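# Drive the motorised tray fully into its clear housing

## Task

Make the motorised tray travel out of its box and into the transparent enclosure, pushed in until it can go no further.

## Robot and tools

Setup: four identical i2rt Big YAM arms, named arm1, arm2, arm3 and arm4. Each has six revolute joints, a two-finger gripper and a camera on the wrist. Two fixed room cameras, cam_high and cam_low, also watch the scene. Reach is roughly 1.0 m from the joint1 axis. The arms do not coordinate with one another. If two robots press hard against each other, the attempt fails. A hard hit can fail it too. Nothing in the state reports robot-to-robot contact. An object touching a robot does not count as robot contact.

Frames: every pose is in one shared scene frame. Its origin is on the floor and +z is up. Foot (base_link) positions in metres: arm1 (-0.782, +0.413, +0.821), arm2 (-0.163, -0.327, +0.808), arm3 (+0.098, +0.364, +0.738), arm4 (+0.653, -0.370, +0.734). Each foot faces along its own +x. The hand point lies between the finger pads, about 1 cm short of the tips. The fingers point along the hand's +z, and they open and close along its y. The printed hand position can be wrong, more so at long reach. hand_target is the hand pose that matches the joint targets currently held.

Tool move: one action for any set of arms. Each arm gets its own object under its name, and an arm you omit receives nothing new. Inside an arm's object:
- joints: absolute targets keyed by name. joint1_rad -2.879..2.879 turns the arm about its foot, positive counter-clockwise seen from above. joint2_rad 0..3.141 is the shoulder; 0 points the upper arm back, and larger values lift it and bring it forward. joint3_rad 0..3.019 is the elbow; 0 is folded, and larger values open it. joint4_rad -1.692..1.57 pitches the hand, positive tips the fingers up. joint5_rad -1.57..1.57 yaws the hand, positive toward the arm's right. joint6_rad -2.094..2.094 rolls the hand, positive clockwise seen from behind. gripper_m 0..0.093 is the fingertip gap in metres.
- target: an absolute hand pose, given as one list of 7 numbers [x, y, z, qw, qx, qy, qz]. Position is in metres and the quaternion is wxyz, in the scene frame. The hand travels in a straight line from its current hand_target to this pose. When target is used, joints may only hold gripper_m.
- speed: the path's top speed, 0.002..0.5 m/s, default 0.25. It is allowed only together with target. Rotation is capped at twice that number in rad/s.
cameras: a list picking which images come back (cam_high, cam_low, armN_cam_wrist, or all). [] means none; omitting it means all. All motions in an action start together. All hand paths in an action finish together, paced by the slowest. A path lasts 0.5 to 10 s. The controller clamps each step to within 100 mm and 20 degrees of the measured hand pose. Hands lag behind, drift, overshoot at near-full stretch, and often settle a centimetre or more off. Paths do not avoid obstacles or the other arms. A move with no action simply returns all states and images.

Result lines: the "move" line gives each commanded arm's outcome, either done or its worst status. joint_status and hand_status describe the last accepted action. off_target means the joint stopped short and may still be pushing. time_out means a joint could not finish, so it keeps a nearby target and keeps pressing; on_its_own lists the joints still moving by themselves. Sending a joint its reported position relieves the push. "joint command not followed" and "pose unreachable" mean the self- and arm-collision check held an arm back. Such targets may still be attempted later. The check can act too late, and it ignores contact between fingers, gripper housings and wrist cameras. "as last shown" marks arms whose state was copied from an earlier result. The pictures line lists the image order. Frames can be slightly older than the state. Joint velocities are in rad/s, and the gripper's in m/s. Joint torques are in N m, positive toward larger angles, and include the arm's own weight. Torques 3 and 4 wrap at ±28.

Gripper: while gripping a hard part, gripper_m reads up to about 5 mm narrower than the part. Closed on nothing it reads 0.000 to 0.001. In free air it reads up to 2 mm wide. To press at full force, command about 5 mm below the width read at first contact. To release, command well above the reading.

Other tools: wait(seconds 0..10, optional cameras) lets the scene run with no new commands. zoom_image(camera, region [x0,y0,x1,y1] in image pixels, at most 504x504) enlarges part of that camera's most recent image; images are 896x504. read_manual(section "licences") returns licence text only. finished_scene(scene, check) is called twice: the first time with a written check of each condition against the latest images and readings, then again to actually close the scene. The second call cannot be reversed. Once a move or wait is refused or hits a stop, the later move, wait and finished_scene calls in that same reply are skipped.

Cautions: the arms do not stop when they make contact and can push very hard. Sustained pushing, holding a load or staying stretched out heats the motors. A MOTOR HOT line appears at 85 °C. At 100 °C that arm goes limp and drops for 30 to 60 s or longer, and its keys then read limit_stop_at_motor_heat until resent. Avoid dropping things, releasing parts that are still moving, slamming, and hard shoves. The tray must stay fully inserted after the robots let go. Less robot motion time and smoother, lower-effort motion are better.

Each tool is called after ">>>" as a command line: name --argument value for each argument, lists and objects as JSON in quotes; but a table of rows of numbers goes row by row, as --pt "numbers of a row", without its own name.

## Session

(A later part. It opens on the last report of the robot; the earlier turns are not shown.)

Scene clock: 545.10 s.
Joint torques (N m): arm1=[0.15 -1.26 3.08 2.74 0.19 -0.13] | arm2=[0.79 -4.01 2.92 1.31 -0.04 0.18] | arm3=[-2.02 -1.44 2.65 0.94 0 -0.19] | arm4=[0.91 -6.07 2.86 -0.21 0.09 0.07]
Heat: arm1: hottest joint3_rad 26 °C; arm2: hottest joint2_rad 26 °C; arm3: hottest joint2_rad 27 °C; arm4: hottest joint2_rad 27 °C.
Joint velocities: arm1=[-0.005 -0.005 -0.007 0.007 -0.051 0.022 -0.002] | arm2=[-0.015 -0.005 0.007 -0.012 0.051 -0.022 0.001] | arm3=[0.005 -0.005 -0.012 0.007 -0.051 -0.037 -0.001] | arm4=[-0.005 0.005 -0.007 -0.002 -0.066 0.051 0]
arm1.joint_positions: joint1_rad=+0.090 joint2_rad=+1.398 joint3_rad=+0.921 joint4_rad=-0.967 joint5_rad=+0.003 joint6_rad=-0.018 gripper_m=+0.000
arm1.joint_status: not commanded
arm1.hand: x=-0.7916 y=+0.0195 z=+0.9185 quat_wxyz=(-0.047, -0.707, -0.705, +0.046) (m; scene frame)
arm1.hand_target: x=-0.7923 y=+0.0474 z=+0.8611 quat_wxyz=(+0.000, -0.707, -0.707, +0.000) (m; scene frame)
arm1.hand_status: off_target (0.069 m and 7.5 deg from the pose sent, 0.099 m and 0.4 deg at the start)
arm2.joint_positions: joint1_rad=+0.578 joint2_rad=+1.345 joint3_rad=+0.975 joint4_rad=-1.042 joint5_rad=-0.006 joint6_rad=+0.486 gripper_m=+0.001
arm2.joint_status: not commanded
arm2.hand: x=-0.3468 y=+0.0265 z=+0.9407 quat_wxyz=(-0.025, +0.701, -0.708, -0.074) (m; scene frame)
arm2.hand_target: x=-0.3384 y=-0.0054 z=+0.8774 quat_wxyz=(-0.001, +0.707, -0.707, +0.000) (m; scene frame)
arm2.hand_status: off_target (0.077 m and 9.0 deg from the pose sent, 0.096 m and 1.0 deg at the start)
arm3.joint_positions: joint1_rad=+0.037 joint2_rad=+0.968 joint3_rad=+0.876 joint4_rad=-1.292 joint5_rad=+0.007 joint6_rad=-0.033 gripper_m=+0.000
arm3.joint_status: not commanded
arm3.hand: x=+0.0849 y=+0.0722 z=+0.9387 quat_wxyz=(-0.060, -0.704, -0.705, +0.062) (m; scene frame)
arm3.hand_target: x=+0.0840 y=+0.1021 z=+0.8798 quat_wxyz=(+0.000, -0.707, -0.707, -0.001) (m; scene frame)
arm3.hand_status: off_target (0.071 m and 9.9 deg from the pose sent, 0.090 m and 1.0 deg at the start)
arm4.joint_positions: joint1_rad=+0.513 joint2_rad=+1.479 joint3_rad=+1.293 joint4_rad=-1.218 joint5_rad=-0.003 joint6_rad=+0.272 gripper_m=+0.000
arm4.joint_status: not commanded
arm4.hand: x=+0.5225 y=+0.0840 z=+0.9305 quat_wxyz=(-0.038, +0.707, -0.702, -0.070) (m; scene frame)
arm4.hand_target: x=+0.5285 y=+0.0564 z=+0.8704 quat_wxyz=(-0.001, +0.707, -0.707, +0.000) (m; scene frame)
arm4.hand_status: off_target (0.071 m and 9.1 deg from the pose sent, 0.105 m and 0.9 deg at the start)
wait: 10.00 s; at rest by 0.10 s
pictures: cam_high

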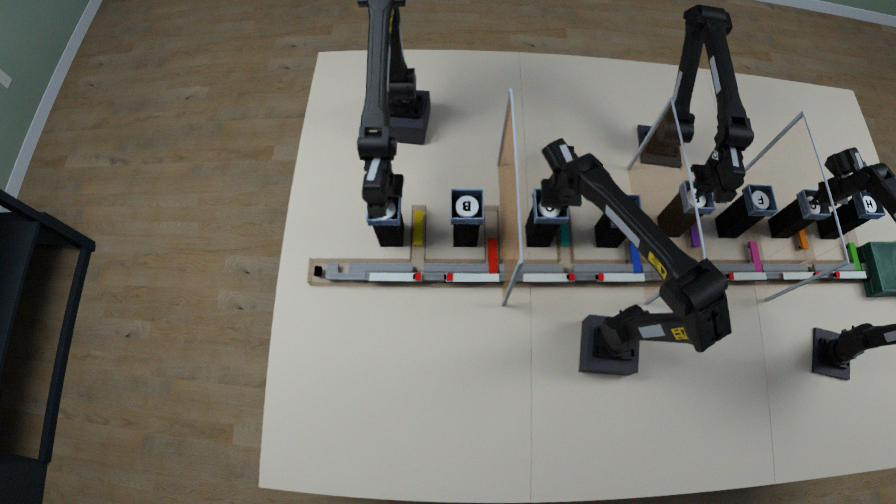

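>>> wait --seconds 10 --cameras '[]'

>>> wait --seconds 10 --cameras '["cam_high"]'

>>> zoom_image --camera "cam_high" --region '[360, 180, 560, 300]'

>>> zoom_image --camera "cam_high" --region '[690, 190, 896, 300]'

Scene clock: 555.20 s.
Joint torques (N m): arm1=[0.38 -1.49 3.1 2.71 0.18 -0.13] | arm2=[0.79 -3.84 2.96 1.31 -0.04 0.21] | arm3=[-2.08 -1.44 2.66 0.92 -0.01 -0.19] | arm4=[0.97 -6.07 2.86 -0.2 0.1 0.07]
Heat: arm1: hottest joint3_rad 26 °C; arm2: hottest joint2_rad 26 °C; arm3: hottest joint2_rad 27 °C; arm4: hottest joint2_rad 27 °C.
Joint velocities: arm1=[-0.005 -0.015 0.007 -0.017 0.022 -0.022 -0.001] | arm2=[-0.015 -0.005 0.017 0.017 0.007 0.007 0.001] | arm3=[0.005 0.005 -0.012 0.007 -0.022 -0.037 -0.001] | arm4=[-0.005 -0.005 -0.002 -0.022 0.022 -0.051 0]
arm1.joint_positions: joint1_rad=+0.090 joint2_rad=+1.398 joint3_rad=+0.921 joint4_rad=-0.967 joint5_rad=+0.003 joint6_rad=-0.018 gripper_m=+0.000
arm1.joint_status: not commanded
arm1.hand: x=-0.7916 y=+0.0195 z=+0.9185 quat_wxyz=(-0.047, -0.707, -0.705, +0.046) (m; scene frame)
arm1.hand_target: x=-0.7923 y=+0.0474 z=+0.8611 quat_wxyz=(+0.000, -0.707, -0.707, +0.000) (m; scene frame)
arm1.hand_status: off_target (0.069 m and 7.5 deg from the pose sent, 0.099 m and 0.4 deg at the start)
arm2.joint_positions: joint1_rad=+0.578 joint2_rad=+1.345 joint3_rad=+0.975 joint4_rad=-1.042 joint5_rad=-0.006 joint6_rad=+0.486 gripper_m=+0.001
arm2.joint_status: not commanded
arm2.hand: x=-0.3468 y=+0.0265 z=+0.9407 quat_wxyz=(-0.025, +0.701, -0.708, -0.074) (m; scene frame)
arm2.hand_target: x=-0.3384 y=-0.0054 z=+0.8774 quat_wxyz=(-0.001, +0.707, -0.707, +0.000) (m; scene frame)
arm2.hand_status: off_target (0.077 m and 9.0 deg from the pose sent, 0.096 m and 1.0 deg at the start)
arm3.joint_positions: joint1_rad=+0.037 joint2_rad=+0.968 joint3_rad=+0.876 joint4_rad=-1.292 joint5_rad=+0.007 joint6_rad=-0.033 gripper_m=+0.000
arm3.joint_status: not commanded
arm3.hand: x=+0.0849 y=+0.0722 z=+0.9387 quat_wxyz=(-0.060, -0.704, -0.705, +0.062) (m; scene frame)
arm3.hand_target: x=+0.0840 y=+0.1021 z=+0.8798 quat_wxyz=(+0.000, -0.707, -0.707, -0.001) (m; scene frame)
arm3.hand_status: off_target (0.071 m and 9.9 deg from the pose sent, 0.090 m and 1.0 deg at the start)
arm4.joint_positions: joint1_rad=+0.513 joint2_rad=+1.479 joint3_rad=+1.293 joint4_rad=-1.218 joint5_rad=-0.003 joint6_rad=+0.272 gripper_m=+0.000
arm4.joint_status: not commanded
arm4.hand: x=+0.5225 y=+0.0840 z=+0.9305 quat_wxyz=(-0.038, +0.707, -0.702, -0.070) (m; scene frame)
arm4.hand_target: x=+0.5285 y=+0.0564 z=+0.8704 quat_wxyz=(-0.001, +0.707, -0.707, +0.000) (m; scene frame)
arm4.hand_status: off_target (0.071 m and 9.1 deg from the pose sent, 0.105 m and 0.9 deg at the start)
wait: 10.00 s; at rest by 0.17 s
pictures: none
No camera images: "cameras" was empty.

Scene clock: 565.20 s.
Joint torques (N m): arm1=[0.03 -1.44 3.04 2.71 0.18 -0.13] | arm2=[0.91 -3.9 2.93 1.29 -0.06 0.19] | arm3=[-2.14 -1.44 2.65 0.9 0 -0.18] | arm4=[0.97 -6.01 2.85 -0.21 0.09 0.07]
Heat: arm1: hottest joint3_rad 26 °C; arm2: hottest joint2_rad 26 °C; arm3: hottest joint2_rad 27 °C; arm4: hottest joint2_rad 27 °C.
Joint velocities: arm1=[-0.005 -0.015 -0.012 0.012 -0.007 0.022 -0.001] | arm2=[0.005 -0.024 -0.002 0.002 -0.022 0.022 0] | arm3=[-0.005 0.015 -0.002 0.007 0.037 0.022 0] | arm4=[-0.005 -0.005 0.012 0.012 -0.007 -0.022 0.001]
arm1.joint_positions: joint1_rad=+0.090 joint2_rad=+1.398 joint3_rad=+0.921 joint4_rad=-0.967 joint5_rad=+0.003 joint6_rad=-0.018 gripper_m=+0.000
arm1.joint_status: not commanded
arm1.hand: x=-0.7916 y=+0.0195 z=+0.9185 quat_wxyz=(-0.047, -0.707, -0.705, +0.046) (m; scene frame)
arm1.hand_target: x=-0.7923 y=+0.0474 z=+0.8611 quat_wxyz=(+0.000, -0.707, -0.707, +0.000) (m; scene frame)
arm1.hand_status: off_target (0.069 m and 7.5 deg from the pose sent, 0.099 m and 0.4 deg at the start)
arm2.joint_positions: joint1_rad=+0.578 joint2_rad=+1.345 joint3_rad=+0.975 joint4_rad=-1.042 joint5_rad=-0.006 joint6_rad=+0.486 gripper_m=+0.001
arm2.joint_status: not commanded
arm2.hand: x=-0.3468 y=+0.0265 z=+0.9407 quat_wxyz=(-0.025, +0.701, -0.708, -0.074) (m; scene frame)
arm2.hand_target: x=-0.3384 y=-0.0054 z=+0.8774 quat_wxyz=(-0.001, +0.707, -0.707, +0.000) (m; scene frame)
arm2.hand_status: off_target (0.077 m and 9.0 deg from the pose sent, 0.096 m and 1.0 deg at the start)
arm3.joint_positions: joint1_rad=+0.037 joint2_rad=+0.968 joint3_rad=+0.876 joint4_rad=-1.292 joint5_rad=+0.007 joint6_rad=-0.033 gripper_m=+0.000
arm3.joint_status: not commanded
arm3.hand: x=+0.0849 y=+0.0722 z=+0.9387 quat_wxyz=(-0.060, -0.704, -0.705, +0.062) (m; scene frame)
arm3.hand_target: x=+0.0840 y=+0.1021 z=+0.8798 quat_wxyz=(+0.000, -0.707, -0.707, -0.001) (m; scene frame)
arm3.hand_status: off_target (0.071 m and 9.9 deg from the pose sent, 0.090 m and 1.0 deg at the start)
arm4.joint_positions: joint1_rad=+0.513 joint2_rad=+1.479 joint3_rad=+1.293 joint4_rad=-1.218 joint5_rad=-0.003 joint6_rad=+0.272 gripper_m=+0.000
arm4.joint_status: not commanded
arm4.hand: x=+0.5225 y=+0.0840 z=+0.9305 quat_wxyz=(-0.038, +0.707, -0.702, -0.070) (m; scene frame)
arm4.hand_target: x=+0.5285 y=+0.0564 z=+0.8704 quat_wxyz=(-0.001, +0.707, -0.707, +0.000) (m; scene frame)
arm4.hand_status: off_target (0.071 m and 9.1 deg from the pose sent, 0.105 m and 0.9 deg at the start)
wait: 10.00 s; at rest by 0.27 s
pictures: cam_high

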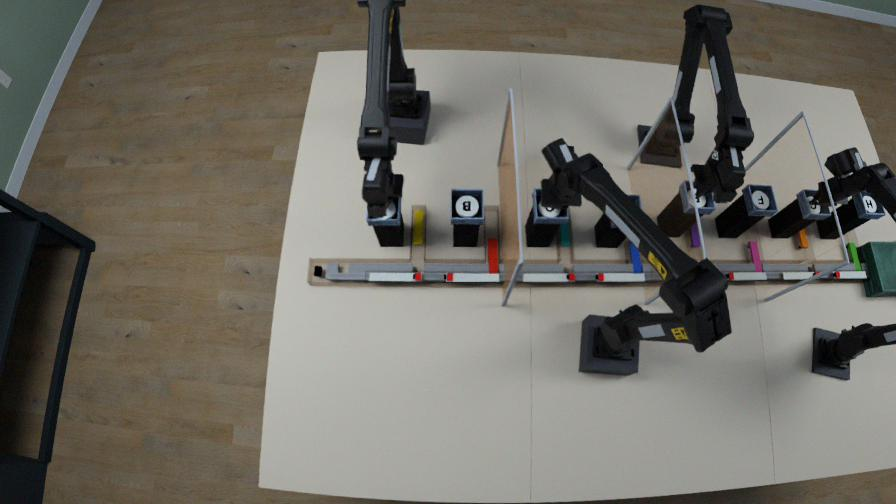

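Scaled by 2.520 from the camera's 896x504 image, which has a finer 1280x720 frame.

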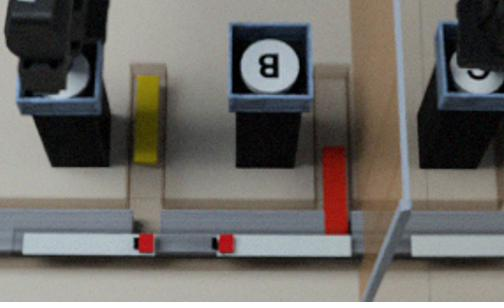

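Scaled by 2.447 from the camera's 896x504 image, which has a finer 1280x720 frame.

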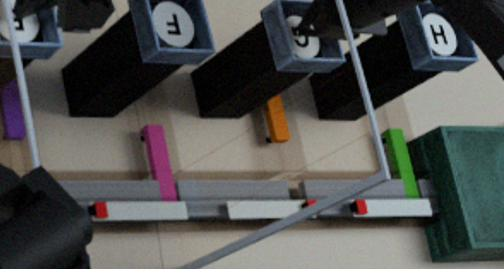

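>>> move --arm1 '{"target": [-0.7955, 0.010, 0.998, 0, 0.7071, 0.7071, 0], "speed": 0.4}' --arm4 '{"target": [0.521, 0.094, 1.003, 0, 0.7071, -0.7071, 0], "speed": 0.4}' --cameras '[]'

>>> move --arm1 '{"target": [-0.571, 0.006, 0.995, 0, 0.7071, 0.7071, 0], "speed": 0.4}' --arm4 '{"target": [0.748, 0.10, 1.0, 0, 0.7071, -0.7071, 0], "speed": 0.4}' --cameras '[]'

>>> move --arm1 '{"target": [-0.571, 0.004, 0.955, 0, 0.7071, 0.7071, 0], "speed": 0.3}' --arm4 '{"target": [0.748, 0.101, 0.98, 0, 0.7071, -0.7071, 0], "speed": 0.3}' --cameras '["cam_high"]'

Scene clock: 567.13 s.
Joint torques (N m): arm1=[-0.15 -7.82 11.54 0.51 0.15 -0.15] | arm2=[1.03 -3.84 2.93 1.24 -0.07 0.2] | arm3=[-2.02 -1.38 2.65 0.96 0 -0.18] | arm4=[0.44 -12.1 16.1 -0.46 0.01 -0.02]
Heat: arm1: hottest joint3_rad 27 °C; arm2: hottest joint2_rad 26 °C; arm3: hottest joint2_rad 27 °C; arm4: hottest joint2_rad 27 °C.
move: arm1 off_target; arm4 off_target
Joint velocities: arm1=[-0.024 -0.005 -0.002 0.017 -0.081 0.037 0.001] | arm2=[-0.015 -0.005 -0.017 -0.007 -0.007 0.022 0] | arm3=[0.005 0.005 -0.007 0.012 0.022 0.007 -0.001] | arm4=[-0.005 -0.024 -0.002 0.002 -0.051 -0.007 0.001]
arm1.joint_positions: joint1_rad=+0.090 joint2_rad=+1.411 joint3_rad=+1.130 joint4_rad=-1.319 joint5_rad=+0.003 joint6_rad=-0.018 gripper_m=+0.000
arm1.joint_status: not commanded
arm1.hand: x=-0.7920 y=+0.0253 z=+0.9860 quat_wxyz=(+0.008, -0.708, -0.706, -0.011) (m; scene frame)
arm1.hand_target: x=-0.7956 y=+0.0094 z=+0.9981 quat_wxyz=(-0.001, -0.708, -0.706, +0.000) (m; scene frame)
arm1.hand_status: off_target (0.020 m and 1.5 deg from the pose sent, 0.080 m and 7.5 deg at the start)
arm2.joint_positions: joint1_rad=+0.578 joint2_rad=+1.345 joint3_rad=+0.975 joint4_rad=-1.042 joint5_rad=-0.006 joint6_rad=+0.486 gripper_m=+0.001
arm2.joint_status: not commanded
arm2.hand: x=-0.3468 y=+0.0265 z=+0.9407 quat_wxyz=(-0.025, +0.701, -0.708, -0.074) (m; scene frame)
arm2.hand_target: x=-0.3384 y=-0.0054 z=+0.8774 quat_wxyz=(-0.001, +0.707, -0.707, +0.000) (m; scene frame)
arm2.hand_status: not commanded
arm3.joint_positions: joint1_rad=+0.037 joint2_rad=+0.968 joint3_rad=+0.876 joint4_rad=-1.292 joint5_rad=+0.007 joint6_rad=-0.033 gripper_m=+0.000
arm3.joint_status: not commanded
arm3.hand: x=+0.0849 y=+0.0722 z=+0.9387 quat_wxyz=(-0.060, -0.704, -0.705, +0.062) (m; scene frame)
arm3.hand_target: x=+0.0840 y=+0.1021 z=+0.8798 quat_wxyz=(+0.000, -0.707, -0.707, -0.001) (m; scene frame)
arm3.hand_status: not commanded
arm4.joint_positions: joint1_rad=+0.513 joint2_rad=+1.572 joint3_rad=+1.543 joint4_rad=-1.579 joint5_rad=-0.002 joint6_rad=+0.272 gripper_m=+0.000
arm4.joint_status: not commanded
arm4.hand: x=+0.5248 y=+0.0766 z=+0.9819 quat_wxyz=(+0.012, +0.709, -0.704, +0.020) (m; scene frame)
arm4.hand_target: x=+0.5213 y=+0.0929 z=+1.0022 quat_wxyz=(+0.000, +0.708, -0.706, +0.000) (m; scene frame)
arm4.hand_status: off_target (0.028 m and 2.7 deg from the pose sent, 0.073 m and 9.1 deg at the start)
pictures: none
No camera images: "cameras" was empty.

Scene clock: 568.83 s.
Joint torques (N m): arm1=[0.03 -9.88 11.92 0.49 0.26 0.03] | arm2=[0.91 -4.01 2.95 1.37 -0.04 0.2] | arm3=[-2.2 -1.38 2.65 0.92 -0.01 -0.19] | arm4=[0.91 -12.16 15.34 -0.43 -0.17 -0.19]
Heat: arm1: hottest joint3_rad 27 °C; arm2: hottest joint2_rad 26 °C; arm3: hottest joint2_rad 27 °C; arm4: hottest joint2_rad 27 °C.
move: arm1 off_target; arm4 off_target
Joint velocities: arm1=[0.005 0.005 0.002 -0.007 -0.051 0.037 -0.001] | arm2=[0.024 0.015 0.007 -0.017 0.081 -0.037 0] | arm3=[-0.005 -0.005 -0.002 -0.002 0.022 -0.051 0] | arm4=[0.005 -0.005 -0.002 0.002 0.007 -0.022 0]
arm1.joint_positions: joint1_rad=+0.591 joint2_rad=+1.561 joint3_rad=+1.277 joint4_rad=-1.336 joint5_rad=+0.009 joint6_rad=+0.468 gripper_m=+0.000
arm1.joint_status: not commanded
arm1.hand: x=-0.5809 y=+0.0220 z=+0.9814 quat_wxyz=(+0.021, -0.702, -0.712, -0.004) (m; scene frame)
arm1.hand_target: x=-0.5745 y=+0.0049 z=+0.9944 quat_wxyz=(+0.006, -0.707, -0.707, +0.003) (m; scene frame)
arm1.hand_status: off_target (0.023 m and 2.5 deg from the pose sent, 0.222 m and 1.5 deg at the start)
arm2, arm3: as last shown
arm4.joint_positions: joint1_rad=+0.024 joint2_rad=+1.572 joint3_rad=+1.543 joint4_rad=-1.579 joint5_rad=+0.004 joint6_rad=-0.191 gripper_m=+0.000
arm4.joint_status: not commanded
arm4.hand: x=+0.7496 y=+0.0841 z=+0.9826 quat_wxyz=(+0.016, +0.700, -0.714, +0.016) (m; scene frame)
arm4.hand_target: x=+0.7498 y=+0.0993 z=+1.0000 quat_wxyz=(+0.000, +0.707, -0.707, +0.004) (m; scene frame)
arm4.hand_status: off_target (0.024 m and 2.8 deg from the pose sent, 0.225 m and 2.7 deg at the start)
pictures: none
No camera images: "cameras" was empty.

Scene clock: 569.90 s.
Joint torques (N m): arm1=[0.32 -10.46 7.97 1.28 -0.06 0.01] | arm2=[1.08 -3.96 2.91 1.43 -0.06 0.22] | arm3=[-2.14 -1.44 2.66 0.91 0 -0.19] | arm4=[1.03 -12.16 10.82 0.35 -0.17 -0.15]
Heat: arm1: hottest joint3_rad 27 °C; arm2: hottest joint2_rad 26 °C; arm3: hottest joint2_rad 27 °C; arm4: hottest joint2_rad 27 °C.
move: arm1 done; arm4 done
Joint velocities: arm1=[0.015 0.005 0.007 -0.017 -0.051 -0.022 0] | arm2=[-0.015 0.005 -0.017 -0.022 -0.007 0.007 0] | arm3=[-0.005 -0.015 0.017 -0.007 0.022 -0.037 0] | arm4=[0.005 -0.005 -0.002 0.007 0.022 -0.051 0.001]
arm1.joint_positions: joint1_rad=+0.591 joint2_rad=+1.591 joint3_rad=+1.259 joint4_rad=-1.239 joint5_rad=+0.009 joint6_rad=+0.469 gripper_m=+0.000
arm1.joint_status: not commanded
arm1.hand: x=-0.5724 y=+0.0062 z=+0.9616 quat_wxyz=(-0.002, -0.703, -0.711, +0.003) (m; scene frame)
arm1.hand_target: x=-0.5714 y=+0.0043 z=+0.9550 quat_wxyz=(+0.000, -0.707, -0.707, +0.000) (m; scene frame)
arm1.hand_status: done (0.007 m and 0.8 deg from the pose sent, 0.033 m and 2.5 deg at the start)
arm2, arm3: as last shown
arm4.joint_positions: joint1_rad=+0.025 joint2_rad=+1.572 joint3_rad=+1.543 joint4_rad=-1.542 joint5_rad=-0.002 joint6_rad=-0.191 gripper_m=+0.000
arm4.joint_status: not commanded
arm4.hand: x=+0.7502 y=+0.0930 z=+0.9823 quat_wxyz=(+0.003, +0.701, -0.714, +0.003) (m; scene frame)
arm4.hand_target: x=+0.7479 y=+0.1008 z=+0.9801 quat_wxyz=(+0.000, +0.707, -0.707, +0.000) (m; scene frame)
arm4.hand_status: done (0.009 m and 1.2 deg from the pose sent, 0.017 m and 2.8 deg at the start)
pictures: cam_high

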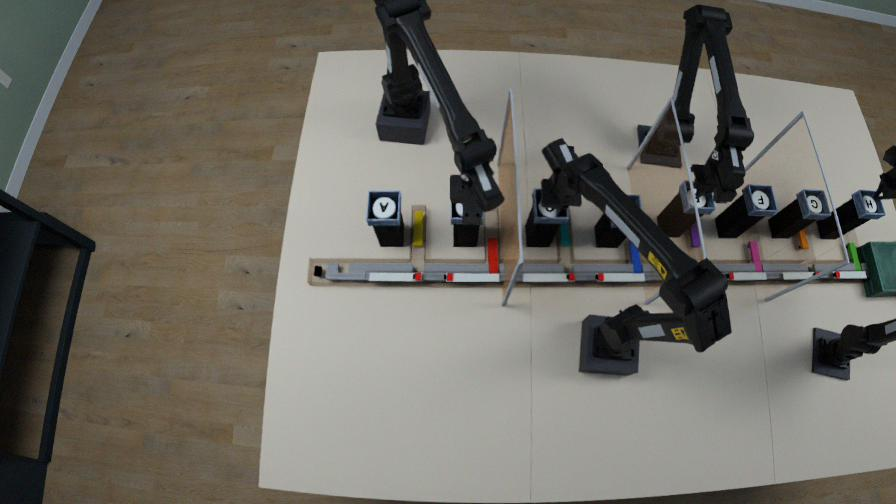

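>>> move --arm1 '{"target": [-0.598, 0.054, 0.860, 0, 0.7071, 0.7071, 0], "speed": 0.2}' --arm4 '{"target": [0.738, 0.0535, 0.881, 0, 0.7071, -0.7071, 0], "speed": 0.2}' --cameras '["cam_high"]'

>>> zoom_image --camera "cam_high" --region '[360, 180, 560, 300]'

>>> zoom_image --camera "cam_high" --region '[690, 190, 896, 300]'

Scene clock: 571.33 s.
Joint torques (N m): arm1=[0.15 -4.31 2.41 0.34 -0.03 0] | arm2=[1.08 -3.55 2.91 1.36 -0.05 0.19] | arm3=[-2.08 -1.55 2.63 0.91 0 -0.19] | arm4=[0.97 -5.48 2.45 -0.51 -0.18 -0.16]
Heat: arm1: hottest joint3_rad 27 °C; arm2: hottest joint2_rad 26 °C; arm3: hottest joint2_rad 27 °C; arm4: hottest joint2_rad 27 °C.
move: arm1 off_target; arm4 off_target
Joint velocities: arm1=[-0.015 -0.015 -0.007 -0.012 -0.051 -0.095 -0.001] | arm2=[-0.024 -0.005 0.007 -0.007 0.022 0.007 -0.001] | arm3=[-0.005 -0.005 -0.007 0.017 -0.007 0.037 0] | arm4=[-0.015 -0.005 0.002 -0.002 0.022 -0.081 0]
arm1.joint_positions: joint1_rad=+0.591 joint2_rad=+1.482 joint3_rad=+1.033 joint4_rad=-0.949 joint5_rad=+0.009 joint6_rad=+0.470 gripper_m=+0.000
arm1.joint_status: not commanded
arm1.hand: x=-0.5797 y=+0.0203 z=+0.9296 quat_wxyz=(-0.084, -0.701, -0.708, +0.029) (m; scene frame)
arm1.hand_target: x=-0.6001 y=+0.0596 z=+0.8695 quat_wxyz=(+0.000, -0.707, -0.707, +0.000) (m; scene frame)
arm1.hand_status: off_target (0.079 m and 10.3 deg from the pose sent, 0.115 m and 0.8 deg at the start)
arm2, arm3: as last shown
arm4.joint_positions: joint1_rad=+0.025 joint2_rad=+1.427 joint3_rad=+1.286 joint4_rad=-1.250 joint5_rad=-0.003 joint6_rad=-0.191 gripper_m=+0.000
arm4.joint_status: not commanded
arm4.hand: x=+0.7470 y=+0.0782 z=+0.9496 quat_wxyz=(-0.072, +0.698, -0.711, -0.046) (m; scene frame)
arm4.hand_target: x=+0.7377 y=+0.0498 z=+0.8882 quat_wxyz=(+0.000, +0.707, -0.707, +0.000) (m; scene frame)
arm4.hand_status: off_target (0.073 m and 9.9 deg from the pose sent, 0.109 m and 1.2 deg at the start)
pictures: cam_high

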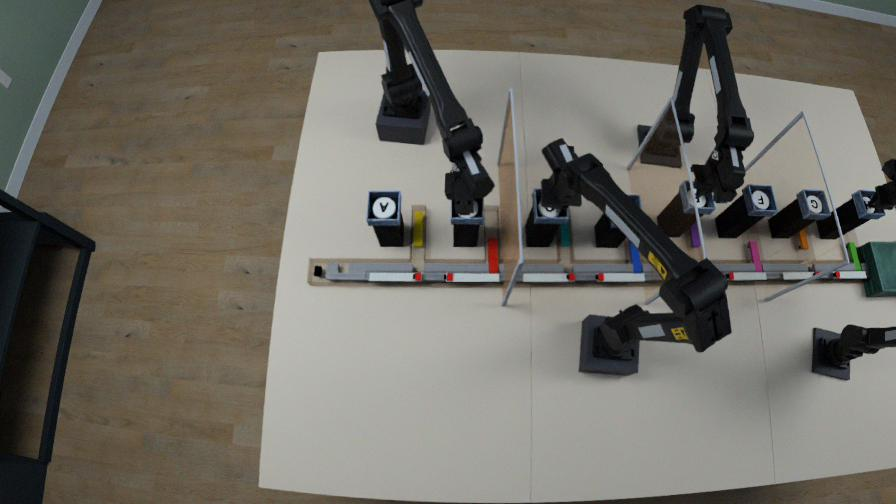

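Scaled by 2.520 from the camera's 896x504 image, which has a finer 1280x720 frame.

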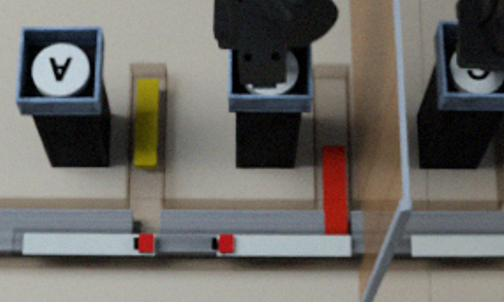

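Scaled by 2.447 from the camera's 896x504 image, which has a finer 1280x720 frame.

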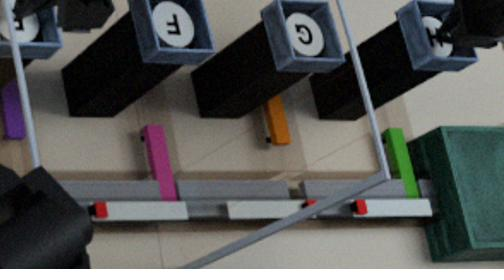

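>>> wait --seconds 10 --cameras '["cam_high"]'

>>> zoom_image --camera "cam_high" --region '[360, 180, 560, 300]'

>>> zoom_image --camera "cam_high" --region '[690, 190, 896, 300]'

Scene clock: 581.60 s.
Joint torques (N m): arm1=[0.32 -4.31 2.35 0.39 -0.03 -0.01] | arm2=[0.85 -4.01 2.96 1.47 -0.05 0.22] | arm3=[-2.02 -1.38 2.69 0.9 0 -0.18] | arm4=[1.03 -5.42 2.45 -0.5 -0.17 -0.16]
Heat: arm1: hottest joint3_rad 27 °C; arm2: hottest joint2_rad 26 °C; arm3: hottest joint2_rad 27 °C; arm4: hottest joint2_rad 27 °C.
Joint velocities: arm1=[-0.005 -0.015 -0.002 0.002 -0.022 -0.051 0.001] | arm2=[-0.024 -0.005 0.002 -0.012 0.007 0.037 0] | arm3=[-0.024 -0.005 0.007 0.007 0.051 0.007 0] | arm4=[-0.015 -0.005 0.002 -0.012 -0.007 0.037 -0.001]
arm1.joint_positions: joint1_rad=+0.591 joint2_rad=+1.482 joint3_rad=+1.033 joint4_rad=-0.949 joint5_rad=+0.009 joint6_rad=+0.470 gripper_m=+0.000
arm1.joint_status: not commanded
arm1.hand: x=-0.5796 y=+0.0203 z=+0.9296 quat_wxyz=(-0.085, -0.701, -0.708, +0.029) (m; scene frame)
arm1.hand_target: x=-0.6001 y=+0.0595 z=+0.8695 quat_wxyz=(+0.000, -0.707, -0.707, +0.000) (m; scene frame)
arm1.hand_status: off_target (0.079 m and 10.3 deg from the pose sent, 0.115 m and 0.8 deg at the start)
arm2.joint_positions: joint1_rad=+0.578 joint2_rad=+1.345 joint3_rad=+0.975 joint4_rad=-1.042 joint5_rad=-0.006 joint6_rad=+0.486 gripper_m=+0.001
arm2.joint_status: not commanded
arm2.hand: x=-0.3468 y=+0.0265 z=+0.9407 quat_wxyz=(-0.025, +0.701, -0.708, -0.074) (m; scene frame)
arm2.hand_target: x=-0.3384 y=-0.0054 z=+0.8774 quat_wxyz=(-0.001, +0.707, -0.707, +0.000) (m; scene frame)
arm2.hand_status: not commanded
arm3.joint_positions: joint1_rad=+0.037 joint2_rad=+0.968 joint3_rad=+0.876 joint4_rad=-1.292 joint5_rad=+0.007 joint6_rad=-0.033 gripper_m=+0.000
arm3.joint_status: not commanded
arm3.hand: x=+0.0849 y=+0.0722 z=+0.9387 quat_wxyz=(-0.060, -0.704, -0.705, +0.062) (m; scene frame)
arm3.hand_target: x=+0.0840 y=+0.1021 z=+0.8798 quat_wxyz=(+0.000, -0.707, -0.707, -0.001) (m; scene frame)
arm3.hand_status: not commanded
arm4.joint_positions: joint1_rad=+0.025 joint2_rad=+1.427 joint3_rad=+1.285 joint4_rad=-1.250 joint5_rad=-0.003 joint6_rad=-0.191 gripper_m=+0.000
arm4.joint_status: not commanded
arm4.hand: x=+0.7469 y=+0.0781 z=+0.9494 quat_wxyz=(-0.072, +0.698, -0.711, -0.046) (m; scene frame)
arm4.hand_target: x=+0.7377 y=+0.0496 z=+0.8880 quat_wxyz=(+0.000, +0.707, -0.707, +0.000) (m; scene frame)
arm4.hand_status: off_target (0.073 m and 9.9 deg from the pose sent, 0.109 m and 1.2 deg at the start)
wait: 10.00 s; at rest from the start
pictures: cam_high

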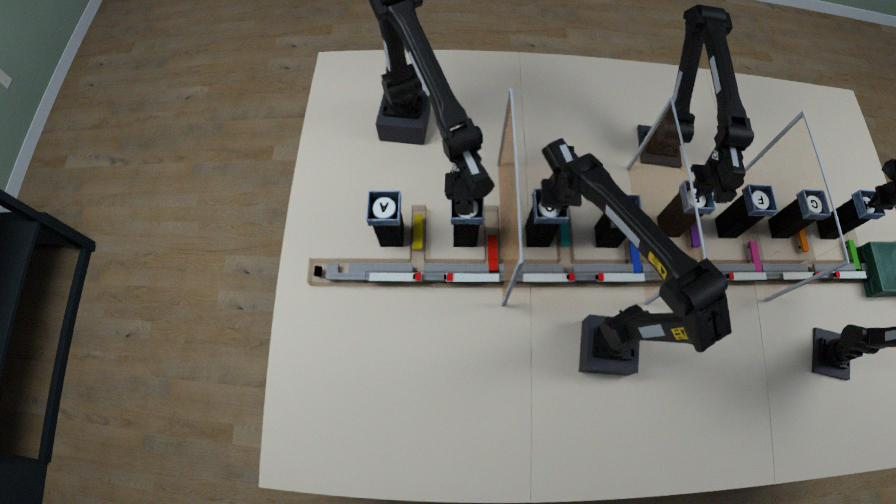

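Scaled by 2.520 from the camera's 896x504 image, which has a finer 1280x720 frame.

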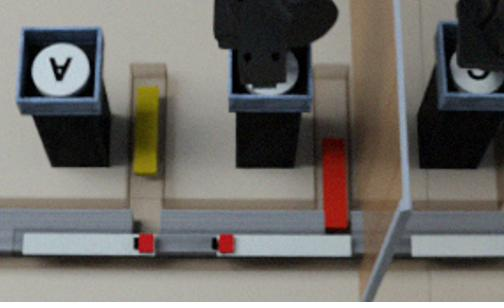

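Scaled by 2.447 from the camera's 896x504 image, which has a finer 1280x720 frame.

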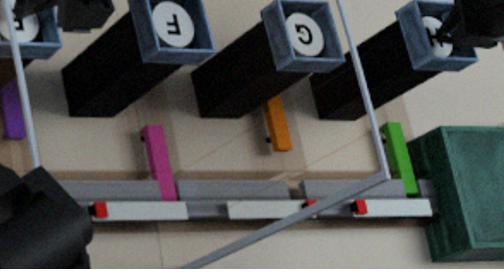

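>>> wait --seconds 10 --cameras '["cam_high", "cam_low"]'

>>> zoom_image --camera "cam_high" --region '[360, 180, 560, 300]'

>>> zoom_image --camera "cam_high" --region '[690, 190, 896, 300]'

>>> zoom_image --camera "cam_low" --region '[190, 190, 390, 310]'

Scene clock: 591.80 s.
Joint torques (N m): arm1=[0.21 -4.25 2.37 0.35 -0.02 -0.02] | arm2=[1.26 -3.78 2.93 1.37 -0.06 0.18] | arm3=[-2.14 -1.44 2.66 0.9 0 -0.18] | arm4=[0.97 -5.42 2.44 -0.5 -0.18 -0.16]
Heat: arm1: hottest joint3_rad 27 °C; arm2: hottest joint2_rad 26 °C; arm3: hottest joint2_rad 27 °C; arm4: hottest joint2_rad 27 °C.
Joint velocities: arm1=[0.005 -0.024 0.007 0.002 -0.051 -0.051 -0.001] | arm2=[0.015 0.005 0.002 0.017 0.037 -0.007 -0.002] | arm3=[0.005 0.005 0.007 -0.007 -0.081 -0.007 -0.001] | arm4=[0.005 -0.015 0.002 -0.002 0.007 -0.066 -0.001]
arm1.joint_positions: joint1_rad=+0.591 joint2_rad=+1.482 joint3_rad=+1.033 joint4_rad=-0.949 joint5_rad=+0.009 joint6_rad=+0.470 gripper_m=+0.000
arm1.joint_status: not commanded
arm1.hand: x=-0.5796 y=+0.0203 z=+0.9296 quat_wxyz=(-0.085, -0.701, -0.708, +0.029) (m; scene frame)
arm1.hand_target: x=-0.6001 y=+0.0595 z=+0.8695 quat_wxyz=(+0.000, -0.707, -0.707, +0.000) (m; scene frame)
arm1.hand_status: off_target (0.079 m and 10.3 deg from the pose sent, 0.115 m and 0.8 deg at the start)
arm2.joint_positions: joint1_rad=+0.578 joint2_rad=+1.345 joint3_rad=+0.975 joint4_rad=-1.042 joint5_rad=-0.006 joint6_rad=+0.486 gripper_m=+0.001
arm2.joint_status: not commanded
arm2.hand: x=-0.3468 y=+0.0265 z=+0.9407 quat_wxyz=(-0.025, +0.701, -0.708, -0.074) (m; scene frame)
arm2.hand_target: x=-0.3384 y=-0.0054 z=+0.8774 quat_wxyz=(-0.001, +0.707, -0.707, +0.000) (m; scene frame)
arm2.hand_status: not commanded
arm3.joint_positions: joint1_rad=+0.037 joint2_rad=+0.968 joint3_rad=+0.876 joint4_rad=-1.292 joint5_rad=+0.007 joint6_rad=-0.033 gripper_m=+0.000
arm3.joint_status: not commanded
arm3.hand: x=+0.0849 y=+0.0722 z=+0.9387 quat_wxyz=(-0.060, -0.704, -0.705, +0.062) (m; scene frame)
arm3.hand_target: x=+0.0840 y=+0.1021 z=+0.8798 quat_wxyz=(+0.000, -0.707, -0.707, -0.001) (m; scene frame)
arm3.hand_status: not commanded
arm4.joint_positions: joint1_rad=+0.025 joint2_rad=+1.427 joint3_rad=+1.285 joint4_rad=-1.250 joint5_rad=-0.003 joint6_rad=-0.191 gripper_m=+0.000
arm4.joint_status: not commanded
arm4.hand: x=+0.7469 y=+0.0781 z=+0.9494 quat_wxyz=(-0.072, +0.698, -0.711, -0.046) (m; scene frame)
arm4.hand_target: x=+0.7377 y=+0.0496 z=+0.8880 quat_wxyz=(+0.000, +0.707, -0.707, +0.000) (m; scene frame)
arm4.hand_status: off_target (0.073 m and 9.9 deg from the pose sent, 0.109 m and 1.2 deg at the start)
wait: 10.00 s; at rest by 0.07 s
pictures: cam_high, cam_low

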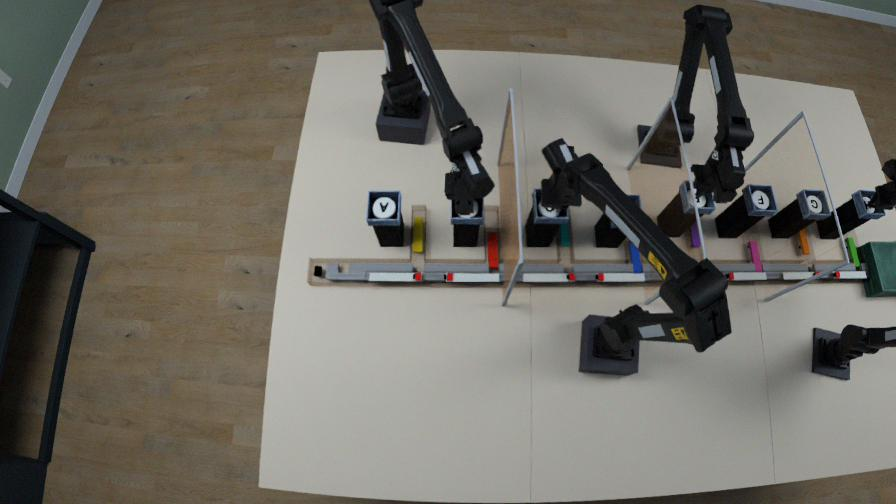

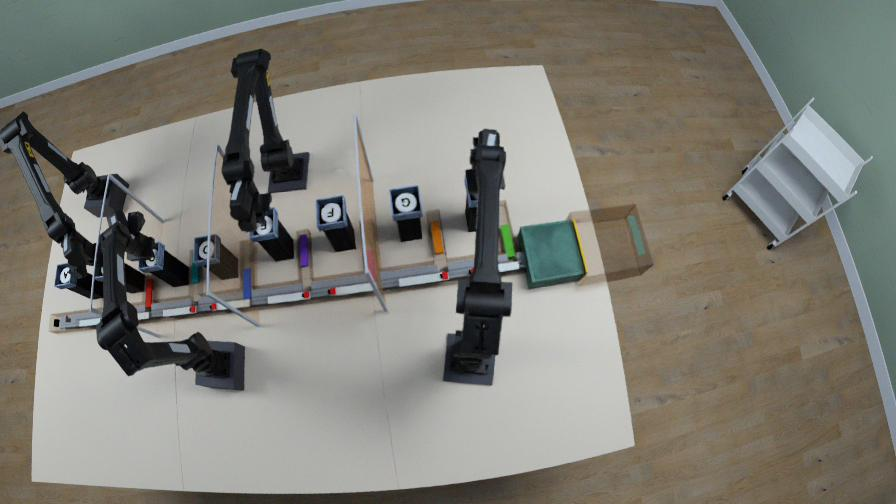

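Scaled by 2.520 from the camera's 896x504 image, which has a finer 1280x720 frame.

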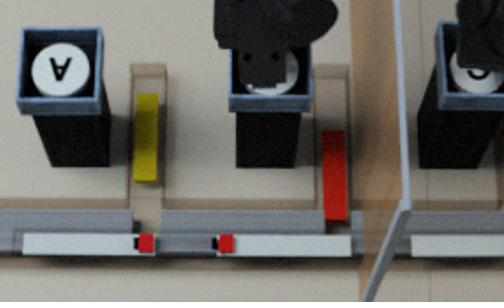

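Scaled by 2.447 from the camera's 896x504 image, which has a finer 1280x720 frame.

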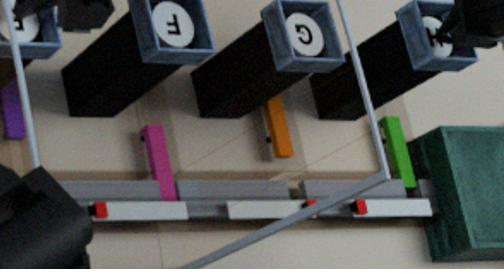

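Scaled by 2.520 from the camera's 896x504 image, which has a finer 1280x720 frame.

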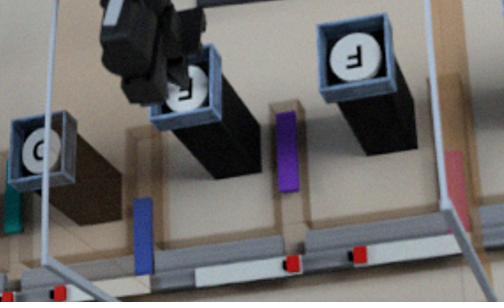

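>>> move --arm2 '{"target": [-0.353, 0.03, 0.998, 0, 0.7071, -0.7071, 0], "speed": 0.4}' --arm3 '{"target": [0.081, 0.066, 1.0, 0, 0.7071, 0.7071, 0], "speed": 0.4}' --cameras '[]'

>>> move --arm2 '{"target": [-0.125, 0.027, 0.99, 0, 0.7071, -0.7071, 0], "speed": 0.4}' --arm3 '{"target": [0.31, 0.058, 0.995, 0, 0.7071, 0.7071, 0], "speed": 0.4}' --cameras '[]'

>>> move --arm2 '{"target": [-0.125, 0.027, 0.94, 0, 0.7071, -0.7071, 0], "speed": 0.3}' --arm3 '{"target": [0.31, 0.056, 0.965, 0, 0.7071, 0.7071, 0], "speed": 0.3}' --cameras '["cam_low"]'

Scene clock: 593.23 s.
Joint torques (N m): arm1=[0.26 -4.19 2.36 0.35 -0.03 0] | arm2=[-0.03 -10.4 13.55 -0.23 -0.19 0.05] | arm3=[-2.2 -7.06 15.45 0.12 0.03 -0.18] | arm4=[0.97 -5.48 2.45 -0.5 -0.17 -0.16]
Heat: arm1: hottest joint3_rad 26 °C; arm2: hottest joint2_rad 26 °C; arm3: hottest joint2_rad 27 °C; arm4: hottest joint2_rad 27 °C.
move: arm2 off_target; arm3 off_target
Joint velocities: arm1=[-0.015 0.005 -0.002 -0.012 0.051 -0.022 0] | arm2=[-0.015 -0.005 -0.012 0.012 -0.066 -0.022 0.001] | arm3=[0.005 -0.005 -0.007 -0.007 -0.066 -0.066 0] | arm4=[-0.005 -0.015 -0.007 0.002 0.022 0.051 0]
arm1.joint_positions: joint1_rad=+0.591 joint2_rad=+1.482 joint3_rad=+1.033 joint4_rad=-0.949 joint5_rad=+0.009 joint6_rad=+0.470 gripper_m=+0.000
arm1.joint_status: not commanded
arm1.hand: x=-0.5796 y=+0.0203 z=+0.9296 quat_wxyz=(-0.085, -0.701, -0.708, +0.029) (m; scene frame)
arm1.hand_target: x=-0.6001 y=+0.0595 z=+0.8695 quat_wxyz=(+0.000, -0.707, -0.707, +0.000) (m; scene frame)
arm1.hand_status: not commanded
arm2.joint_positions: joint1_rad=+0.578 joint2_rad=+1.384 joint3_rad=+1.168 joint4_rad=-1.351 joint5_rad=-0.006 joint6_rad=+0.486 gripper_m=+0.001
arm2.joint_status: not commanded
arm2.hand: x=-0.3446 y=+0.0211 z=+0.9944 quat_wxyz=(-0.002, +0.703, -0.711, -0.001) (m; scene frame)
arm2.hand_target: x=-0.3530 y=+0.0301 z=+0.9980 quat_wxyz=(+0.000, +0.707, -0.707, +0.000) (m; scene frame)
arm2.hand_status: off_target (0.013 m and 0.7 deg from the pose sent, 0.058 m and 9.0 deg at the start)
arm3.joint_positions: joint1_rad=+0.037 joint2_rad=+1.076 joint3_rad=+1.088 joint4_rad=-1.582 joint5_rad=+0.007 joint6_rad=-0.033 gripper_m=+0.000
arm3.joint_status: not commanded
arm3.hand: x=+0.0844 y=+0.0766 z=+0.9892 quat_wxyz=(+0.003, -0.706, -0.708, -0.006) (m; scene frame)
arm3.hand_target: x=+0.0810 y=+0.0654 z=+1.0006 quat_wxyz=(+0.000, -0.707, -0.707, +0.000) (m; scene frame)
arm3.hand_status: off_target (0.016 m and 0.8 deg from the pose sent, 0.062 m and 9.9 deg at the start)
arm4.joint_positions: joint1_rad=+0.025 joint2_rad=+1.427 joint3_rad=+1.285 joint4_rad=-1.250 joint5_rad=-0.003 joint6_rad=-0.191 gripper_m=+0.000
arm4.joint_status: not commanded
arm4.hand: x=+0.7469 y=+0.0781 z=+0.9494 quat_wxyz=(-0.072, +0.698, -0.711, -0.046) (m; scene frame)
arm4.hand_target: x=+0.7377 y=+0.0496 z=+0.8880 quat_wxyz=(+0.000, +0.707, -0.707, +0.000) (m; scene frame)
arm4.hand_status: not commanded
pictures: none
No camera images: "cameras" was empty.

Scene clock: 595.00 s.
Joint torques (N m): arm1=[0.21 -4.31 2.39 0.36 -0.04 0] | arm2=[-1.67 -10.64 10.81 0.18 -0.2 -0.01] | arm3=[-0.26 -10.52 15.56 0.28 0.12 -0.08] | arm4=[1.03 -5.42 2.45 -0.49 -0.18 -0.16]
Heat: arm1: hottest joint3_rad 26 °C; arm2: hottest joint2_rad 27 °C; arm3: hottest joint2_rad 27 °C; arm4: hottest joint2_rad 27 °C.
move: arm2 done; arm3 off_target
Joint velocities: arm1=[-0.005 0.005 -0.012 -0.012 0.022 0.037 0] | arm2=[0.005 -0.005 -0.007 -0.002 -0.007 -0.051 0] | arm3=[-0.005 -0.015 0.017 0.012 0.007 0.037 -0.001] | arm4=[0.005 -0.005 -0.012 -0.007 -0.022 -0.037 -0.001]
arm1, arm4: as last shown
arm2.joint_positions: joint1_rad=-0.002 joint2_rad=+1.288 joint3_rad=+1.057 joint4_rad=-1.351 joint5_rad=-0.012 joint6_rad=-0.108 gripper_m=+0.001
arm2.joint_status: not commanded
arm2.hand: x=-0.1296 y=+0.0211 z=+0.9887 quat_wxyz=(+0.004, +0.708, -0.706, +0.001) (m; scene frame)
arm2.hand_target: x=-0.1254 y=+0.0238 z=+0.9903 quat_wxyz=(+0.004, +0.707, -0.707, -0.001) (m; scene frame)
arm2.hand_status: done (0.008 m and 0.5 deg from the pose sent, 0.220 m and 0.7 deg at the start)
arm3.joint_positions: joint1_rad=+0.684 joint2_rad=+1.282 joint3_rad=+1.231 joint4_rad=-1.541 joint5_rad=+0.029 joint6_rad=+0.614 gripper_m=+0.000
arm3.joint_status: not commanded
arm3.hand: x=+0.2959 y=+0.0671 z=+0.9841 quat_wxyz=(+0.014, -0.706, -0.708, +0.004) (m; scene frame)
arm3.hand_target: x=+0.3070 y=+0.0572 z=+0.9943 quat_wxyz=(+0.004, -0.707, -0.707, +0.007) (m; scene frame)
arm3.hand_status: off_target (0.020 m and 1.7 deg from the pose sent, 0.226 m and 0.8 deg at the start)
pictures: none
No camera images: "cameras" was empty.

Scene clock: 596.13 s.
Joint torques (N m): arm1=[0.32 -4.19 2.39 0.35 -0.03 0] | arm2=[-0.73 -9.29 9.5 0.73 0.07 0.01] | arm3=[-0.67 -10.52 11.07 0.94 -0.14 -0.06] | arm4=[1.03 -5.48 2.44 -0.5 -0.18 -0.16]
Heat: arm1: hottest joint3_rad 26 °C; arm2: hottest joint2_rad 27 °C; arm3: hottest joint2_rad 27 °C; arm4: hottest joint2_rad 27 °C.
move: arm2 done; arm3 off_target
Joint velocities: arm1=[0.005 -0.005 0.002 -0.002 0.066 0.022 0.001] | arm2=[0.015 -0.005 -0.022 -0.007 0.051 0.081 0] | arm3=[-0.015 -0.005 0.002 -0.017 -0.007 -0.007 0] | arm4=[-0.005 0.005 -0.012 0.007 0.051 -0.007 0]
arm1, arm4: as last shown
arm2.joint_positions: joint1_rad=-0.002 joint2_rad=+1.313 joint3_rad=+0.972 joint4_rad=-1.219 joint5_rad=-0.012 joint6_rad=-0.108 gripper_m=+0.001
arm2.joint_status: not commanded
arm2.hand: x=-0.1289 y=+0.0243 z=+0.9491 quat_wxyz=(-0.005, +0.708, -0.706, -0.006) (m; scene frame)
arm2.hand_target: x=-0.1251 y=+0.0263 z=+0.9401 quat_wxyz=(+0.000, +0.707, -0.707, +0.000) (m; scene frame)
arm2.hand_status: done (0.010 m and 0.9 deg from the pose sent, 0.049 m and 0.5 deg at the start)
arm3.joint_positions: joint1_rad=+0.684 joint2_rad=+1.288 joint3_rad=+1.213 joint4_rad=-1.473 joint5_rad=+0.020 joint6_rad=+0.615 gripper_m=+0.000
arm3.joint_status: not commanded
arm3.hand: x=+0.3044 y=+0.0579 z=+0.9751 quat_wxyz=(-0.008, -0.707, -0.707, +0.003) (m; scene frame)
arm3.hand_target: x=+0.3095 y=+0.0564 z=+0.9649 quat_wxyz=(+0.000, -0.707, -0.707, +0.000) (m; scene frame)
arm3.hand_status: off_target (0.012 m and 1.0 deg from the pose sent, 0.026 m and 1.7 deg at the start)
pictures: cam_low

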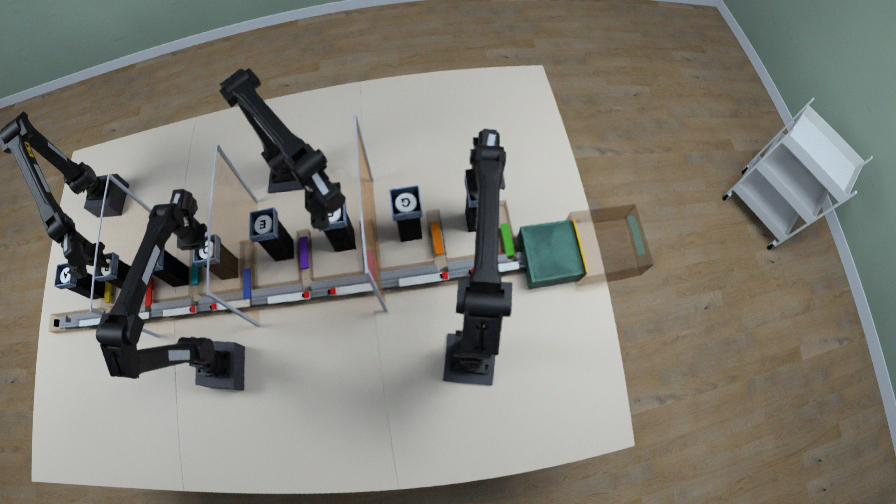

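>>> move --arm2 '{"target": [-0.134, -0.006, 0.8715, 0, 0.7071, -0.7071, 0], "speed": 0.2}' --arm3 '{"target": [0.280, 0.096, 0.873, 0, 0.7071, 0.7071, 0], "speed": 0.2}' --cameras '[]'

>>> wait --seconds 5 --cameras '["cam_low", "cam_high"]'

>>> zoom_image --camera "cam_low" --region '[190, 190, 390, 310]'

>>> zoom_image --camera "cam_high" --region '[400, 180, 600, 300]'

>>> zoom_image --camera "cam_high" --region '[690, 190, 896, 300]'

Scene clock: 598.63 s.
Joint torques (N m): arm1=[0.32 -4.13 2.36 0.38 -0.04 0] | arm2=[-0.09 -4.48 3.99 1.65 0.05 0.22] | arm3=[-1.32 -4.95 3.52 -0.08 -0.14 -0.14] | arm4=[1.03 -5.42 2.45 -0.49 -0.17 -0.16]
Heat: arm1: hottest joint3_rad 26 °C; arm2: hottest joint2_rad 27 °C; arm3: hottest joint2_rad 27 °C; arm4: hottest joint2_rad 27 °C.
move: arm2 off_target; arm3 off_target
Joint velocities: arm1=[0.005 0.005 -0.007 0.002 -0.081 0.007 0] | arm2=[0.015 0.015 -0.007 -0.012 0.007 0.022 0] | arm3=[-0.005 -0.005 0.007 -0.007 -0.037 -0.051 0.001] | arm4=[0.005 0.005 -0.012 0.007 0.081 -0.022 -0.001]
arm1, arm4: as last shown
arm2.joint_positions: joint1_rad=-0.002 joint2_rad=+1.256 joint3_rad=+0.836 joint4_rad=-1.049 joint5_rad=-0.011 joint6_rad=-0.104 gripper_m=+0.001
arm2.joint_status: not commanded
arm2.hand: x=-0.1296 y=+0.0135 z=+0.9197 quat_wxyz=(-0.040, +0.706, -0.706, -0.034) (m; scene frame)
arm2.hand_target: x=-0.1343 y=-0.0105 z=+0.8770 quat_wxyz=(+0.000, +0.707, -0.707, +0.001) (m; scene frame)
arm2.hand_status: off_target (0.052 m and 6.0 deg from the pose sent, 0.083 m and 0.9 deg at the start)
arm3.joint_positions: joint1_rad=+0.684 joint2_rad=+1.150 joint3_rad=+0.991 joint4_rad=-1.228 joint5_rad=+0.020 joint6_rad=+0.615 gripper_m=+0.000
arm3.joint_status: not commanded
arm3.hand: x=+0.2953 y=+0.0720 z=+0.9382 quat_wxyz=(-0.088, -0.705, -0.703, +0.017) (m; scene frame)
arm3.hand_target: x=+0.2766 y=+0.1008 z=+0.8813 quat_wxyz=(+0.000, -0.707, -0.707, +0.000) (m; scene frame)
arm3.hand_status: off_target (0.071 m and 10.3 deg from the pose sent, 0.112 m and 1.0 deg at the start)
pictures: none
No camera images: "cameras" was empty.

Scene clock: 603.63 s.
Joint torques (N m): arm1=[0.21 -4.25 2.37 0.38 -0.03 0] | arm2=[-0.09 -4.42 4.01 1.52 0.08 0.21] | arm3=[-1.38 -5.07 3.49 -0.09 -0.15 -0.14] | arm4=[1.03 -5.42 2.45 -0.49 -0.18 -0.16]
Heat: arm1: hottest joint3_rad 26 °C; arm2: hottest joint2_rad 27 °C; arm3: hottest joint2_rad 27 °C; arm4: hottest joint2_rad 27 °C.
Joint velocities: arm1=[-0.024 -0.005 0.002 0.002 0.022 -0.037 -0.001] | arm2=[-0.015 -0.005 -0.017 -0.022 0.007 0.007 0] | arm3=[-0.005 0.005 0.002 0.002 0.037 0.022 0] | arm4=[-0.005 -0.005 0.012 -0.002 -0.022 -0.007 0.002]
arm1.joint_positions: joint1_rad=+0.591 joint2_rad=+1.482 joint3_rad=+1.033 joint4_rad=-0.949 joint5_rad=+0.009 joint6_rad=+0.470 gripper_m=+0.000
arm1.joint_status: not commanded
arm1.hand: x=-0.5796 y=+0.0203 z=+0.9296 quat_wxyz=(-0.085, -0.701, -0.708, +0.029) (m; scene frame)
arm1.hand_target: x=-0.6001 y=+0.0595 z=+0.8695 quat_wxyz=(+0.000, -0.707, -0.707, +0.000) (m; scene frame)
arm1.hand_status: not commanded
arm2.joint_positions: joint1_rad=-0.002 joint2_rad=+1.256 joint3_rad=+0.835 joint4_rad=-1.049 joint5_rad=-0.011 joint6_rad=-0.104 gripper_m=+0.001
arm2.joint_status: not commanded
arm2.hand: x=-0.1296 y=+0.0134 z=+0.9195 quat_wxyz=(-0.040, +0.706, -0.706, -0.034) (m; scene frame)
arm2.hand_target: x=-0.1343 y=-0.0106 z=+0.8769 quat_wxyz=(+0.000, +0.707, -0.707, +0.001) (m; scene frame)
arm2.hand_status: off_target (0.052 m and 6.0 deg from the pose sent, 0.083 m and 0.9 deg at the start)
arm3.joint_positions: joint1_rad=+0.684 joint2_rad=+1.150 joint3_rad=+0.991 joint4_rad=-1.227 joint5_rad=+0.020 joint6_rad=+0.615 gripper_m=+0.000
arm3.joint_status: not commanded
arm3.hand: x=+0.2952 y=+0.0721 z=+0.9382 quat_wxyz=(-0.088, -0.705, -0.703, +0.017) (m; scene frame)
arm3.hand_target: x=+0.2766 y=+0.1008 z=+0.8813 quat_wxyz=(+0.000, -0.707, -0.707, +0.000) (m; scene frame)
arm3.hand_status: off_target (0.071 m and 10.3 deg from the pose sent, 0.112 m and 1.0 deg at the start)
arm4.joint_positions: joint1_rad=+0.025 joint2_rad=+1.427 joint3_rad=+1.285 joint4_rad=-1.250 joint5_rad=-0.003 joint6_rad=-0.191 gripper_m=+0.000
arm4.joint_status: not commanded
arm4.hand: x=+0.7469 y=+0.0781 z=+0.9494 quat_wxyz=(-0.072, +0.698, -0.711, -0.046) (m; scene frame)
arm4.hand_target: x=+0.7377 y=+0.0496 z=+0.8880 quat_wxyz=(+0.000, +0.707, -0.707, +0.000) (m; scene frame)
arm4.hand_status: not commanded
wait: 5.00 s; at rest by 0.27 s
pictures: cam_high, cam_low

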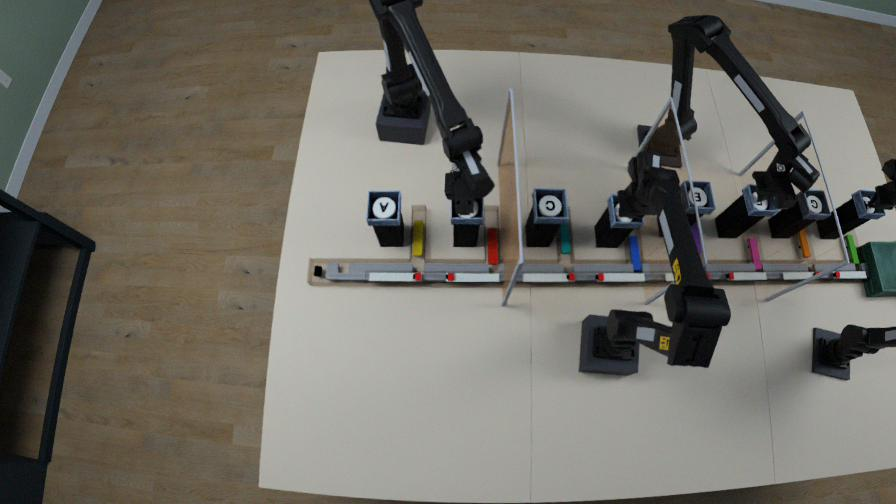

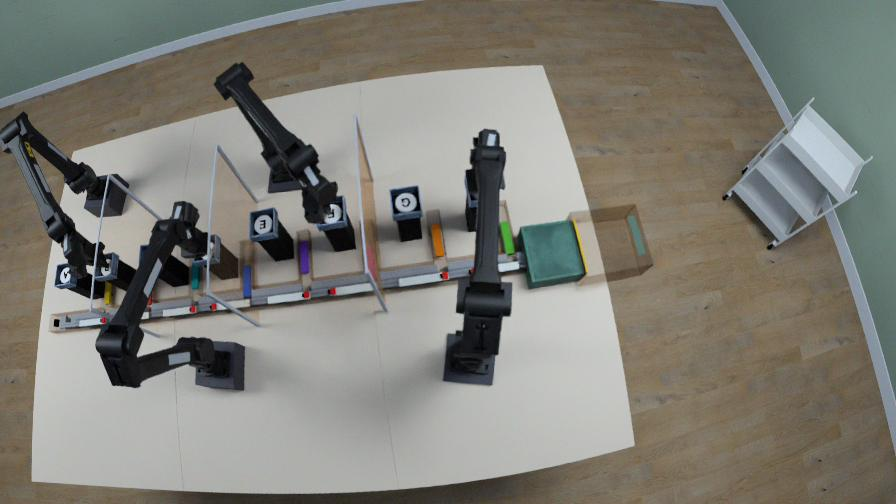

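Scaled by 2.520 from the camera's 896x504 image, which has a finer 1280x720 frame.

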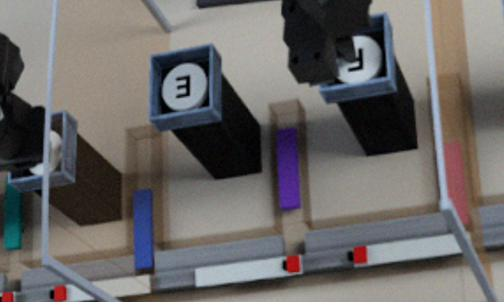

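Scaled by 2.520 from the camera's 896x504 image, which has a finer 1280x720 frame.

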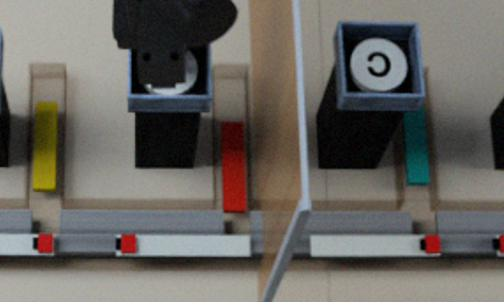

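Scaled by 2.447 from the camera's 896x504 image, which has a finer 1280x720 frame.

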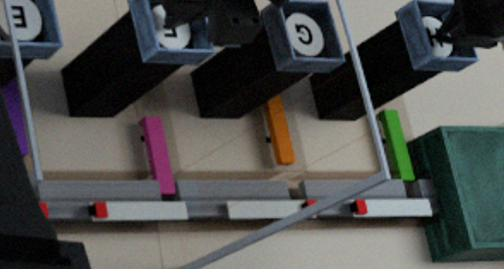

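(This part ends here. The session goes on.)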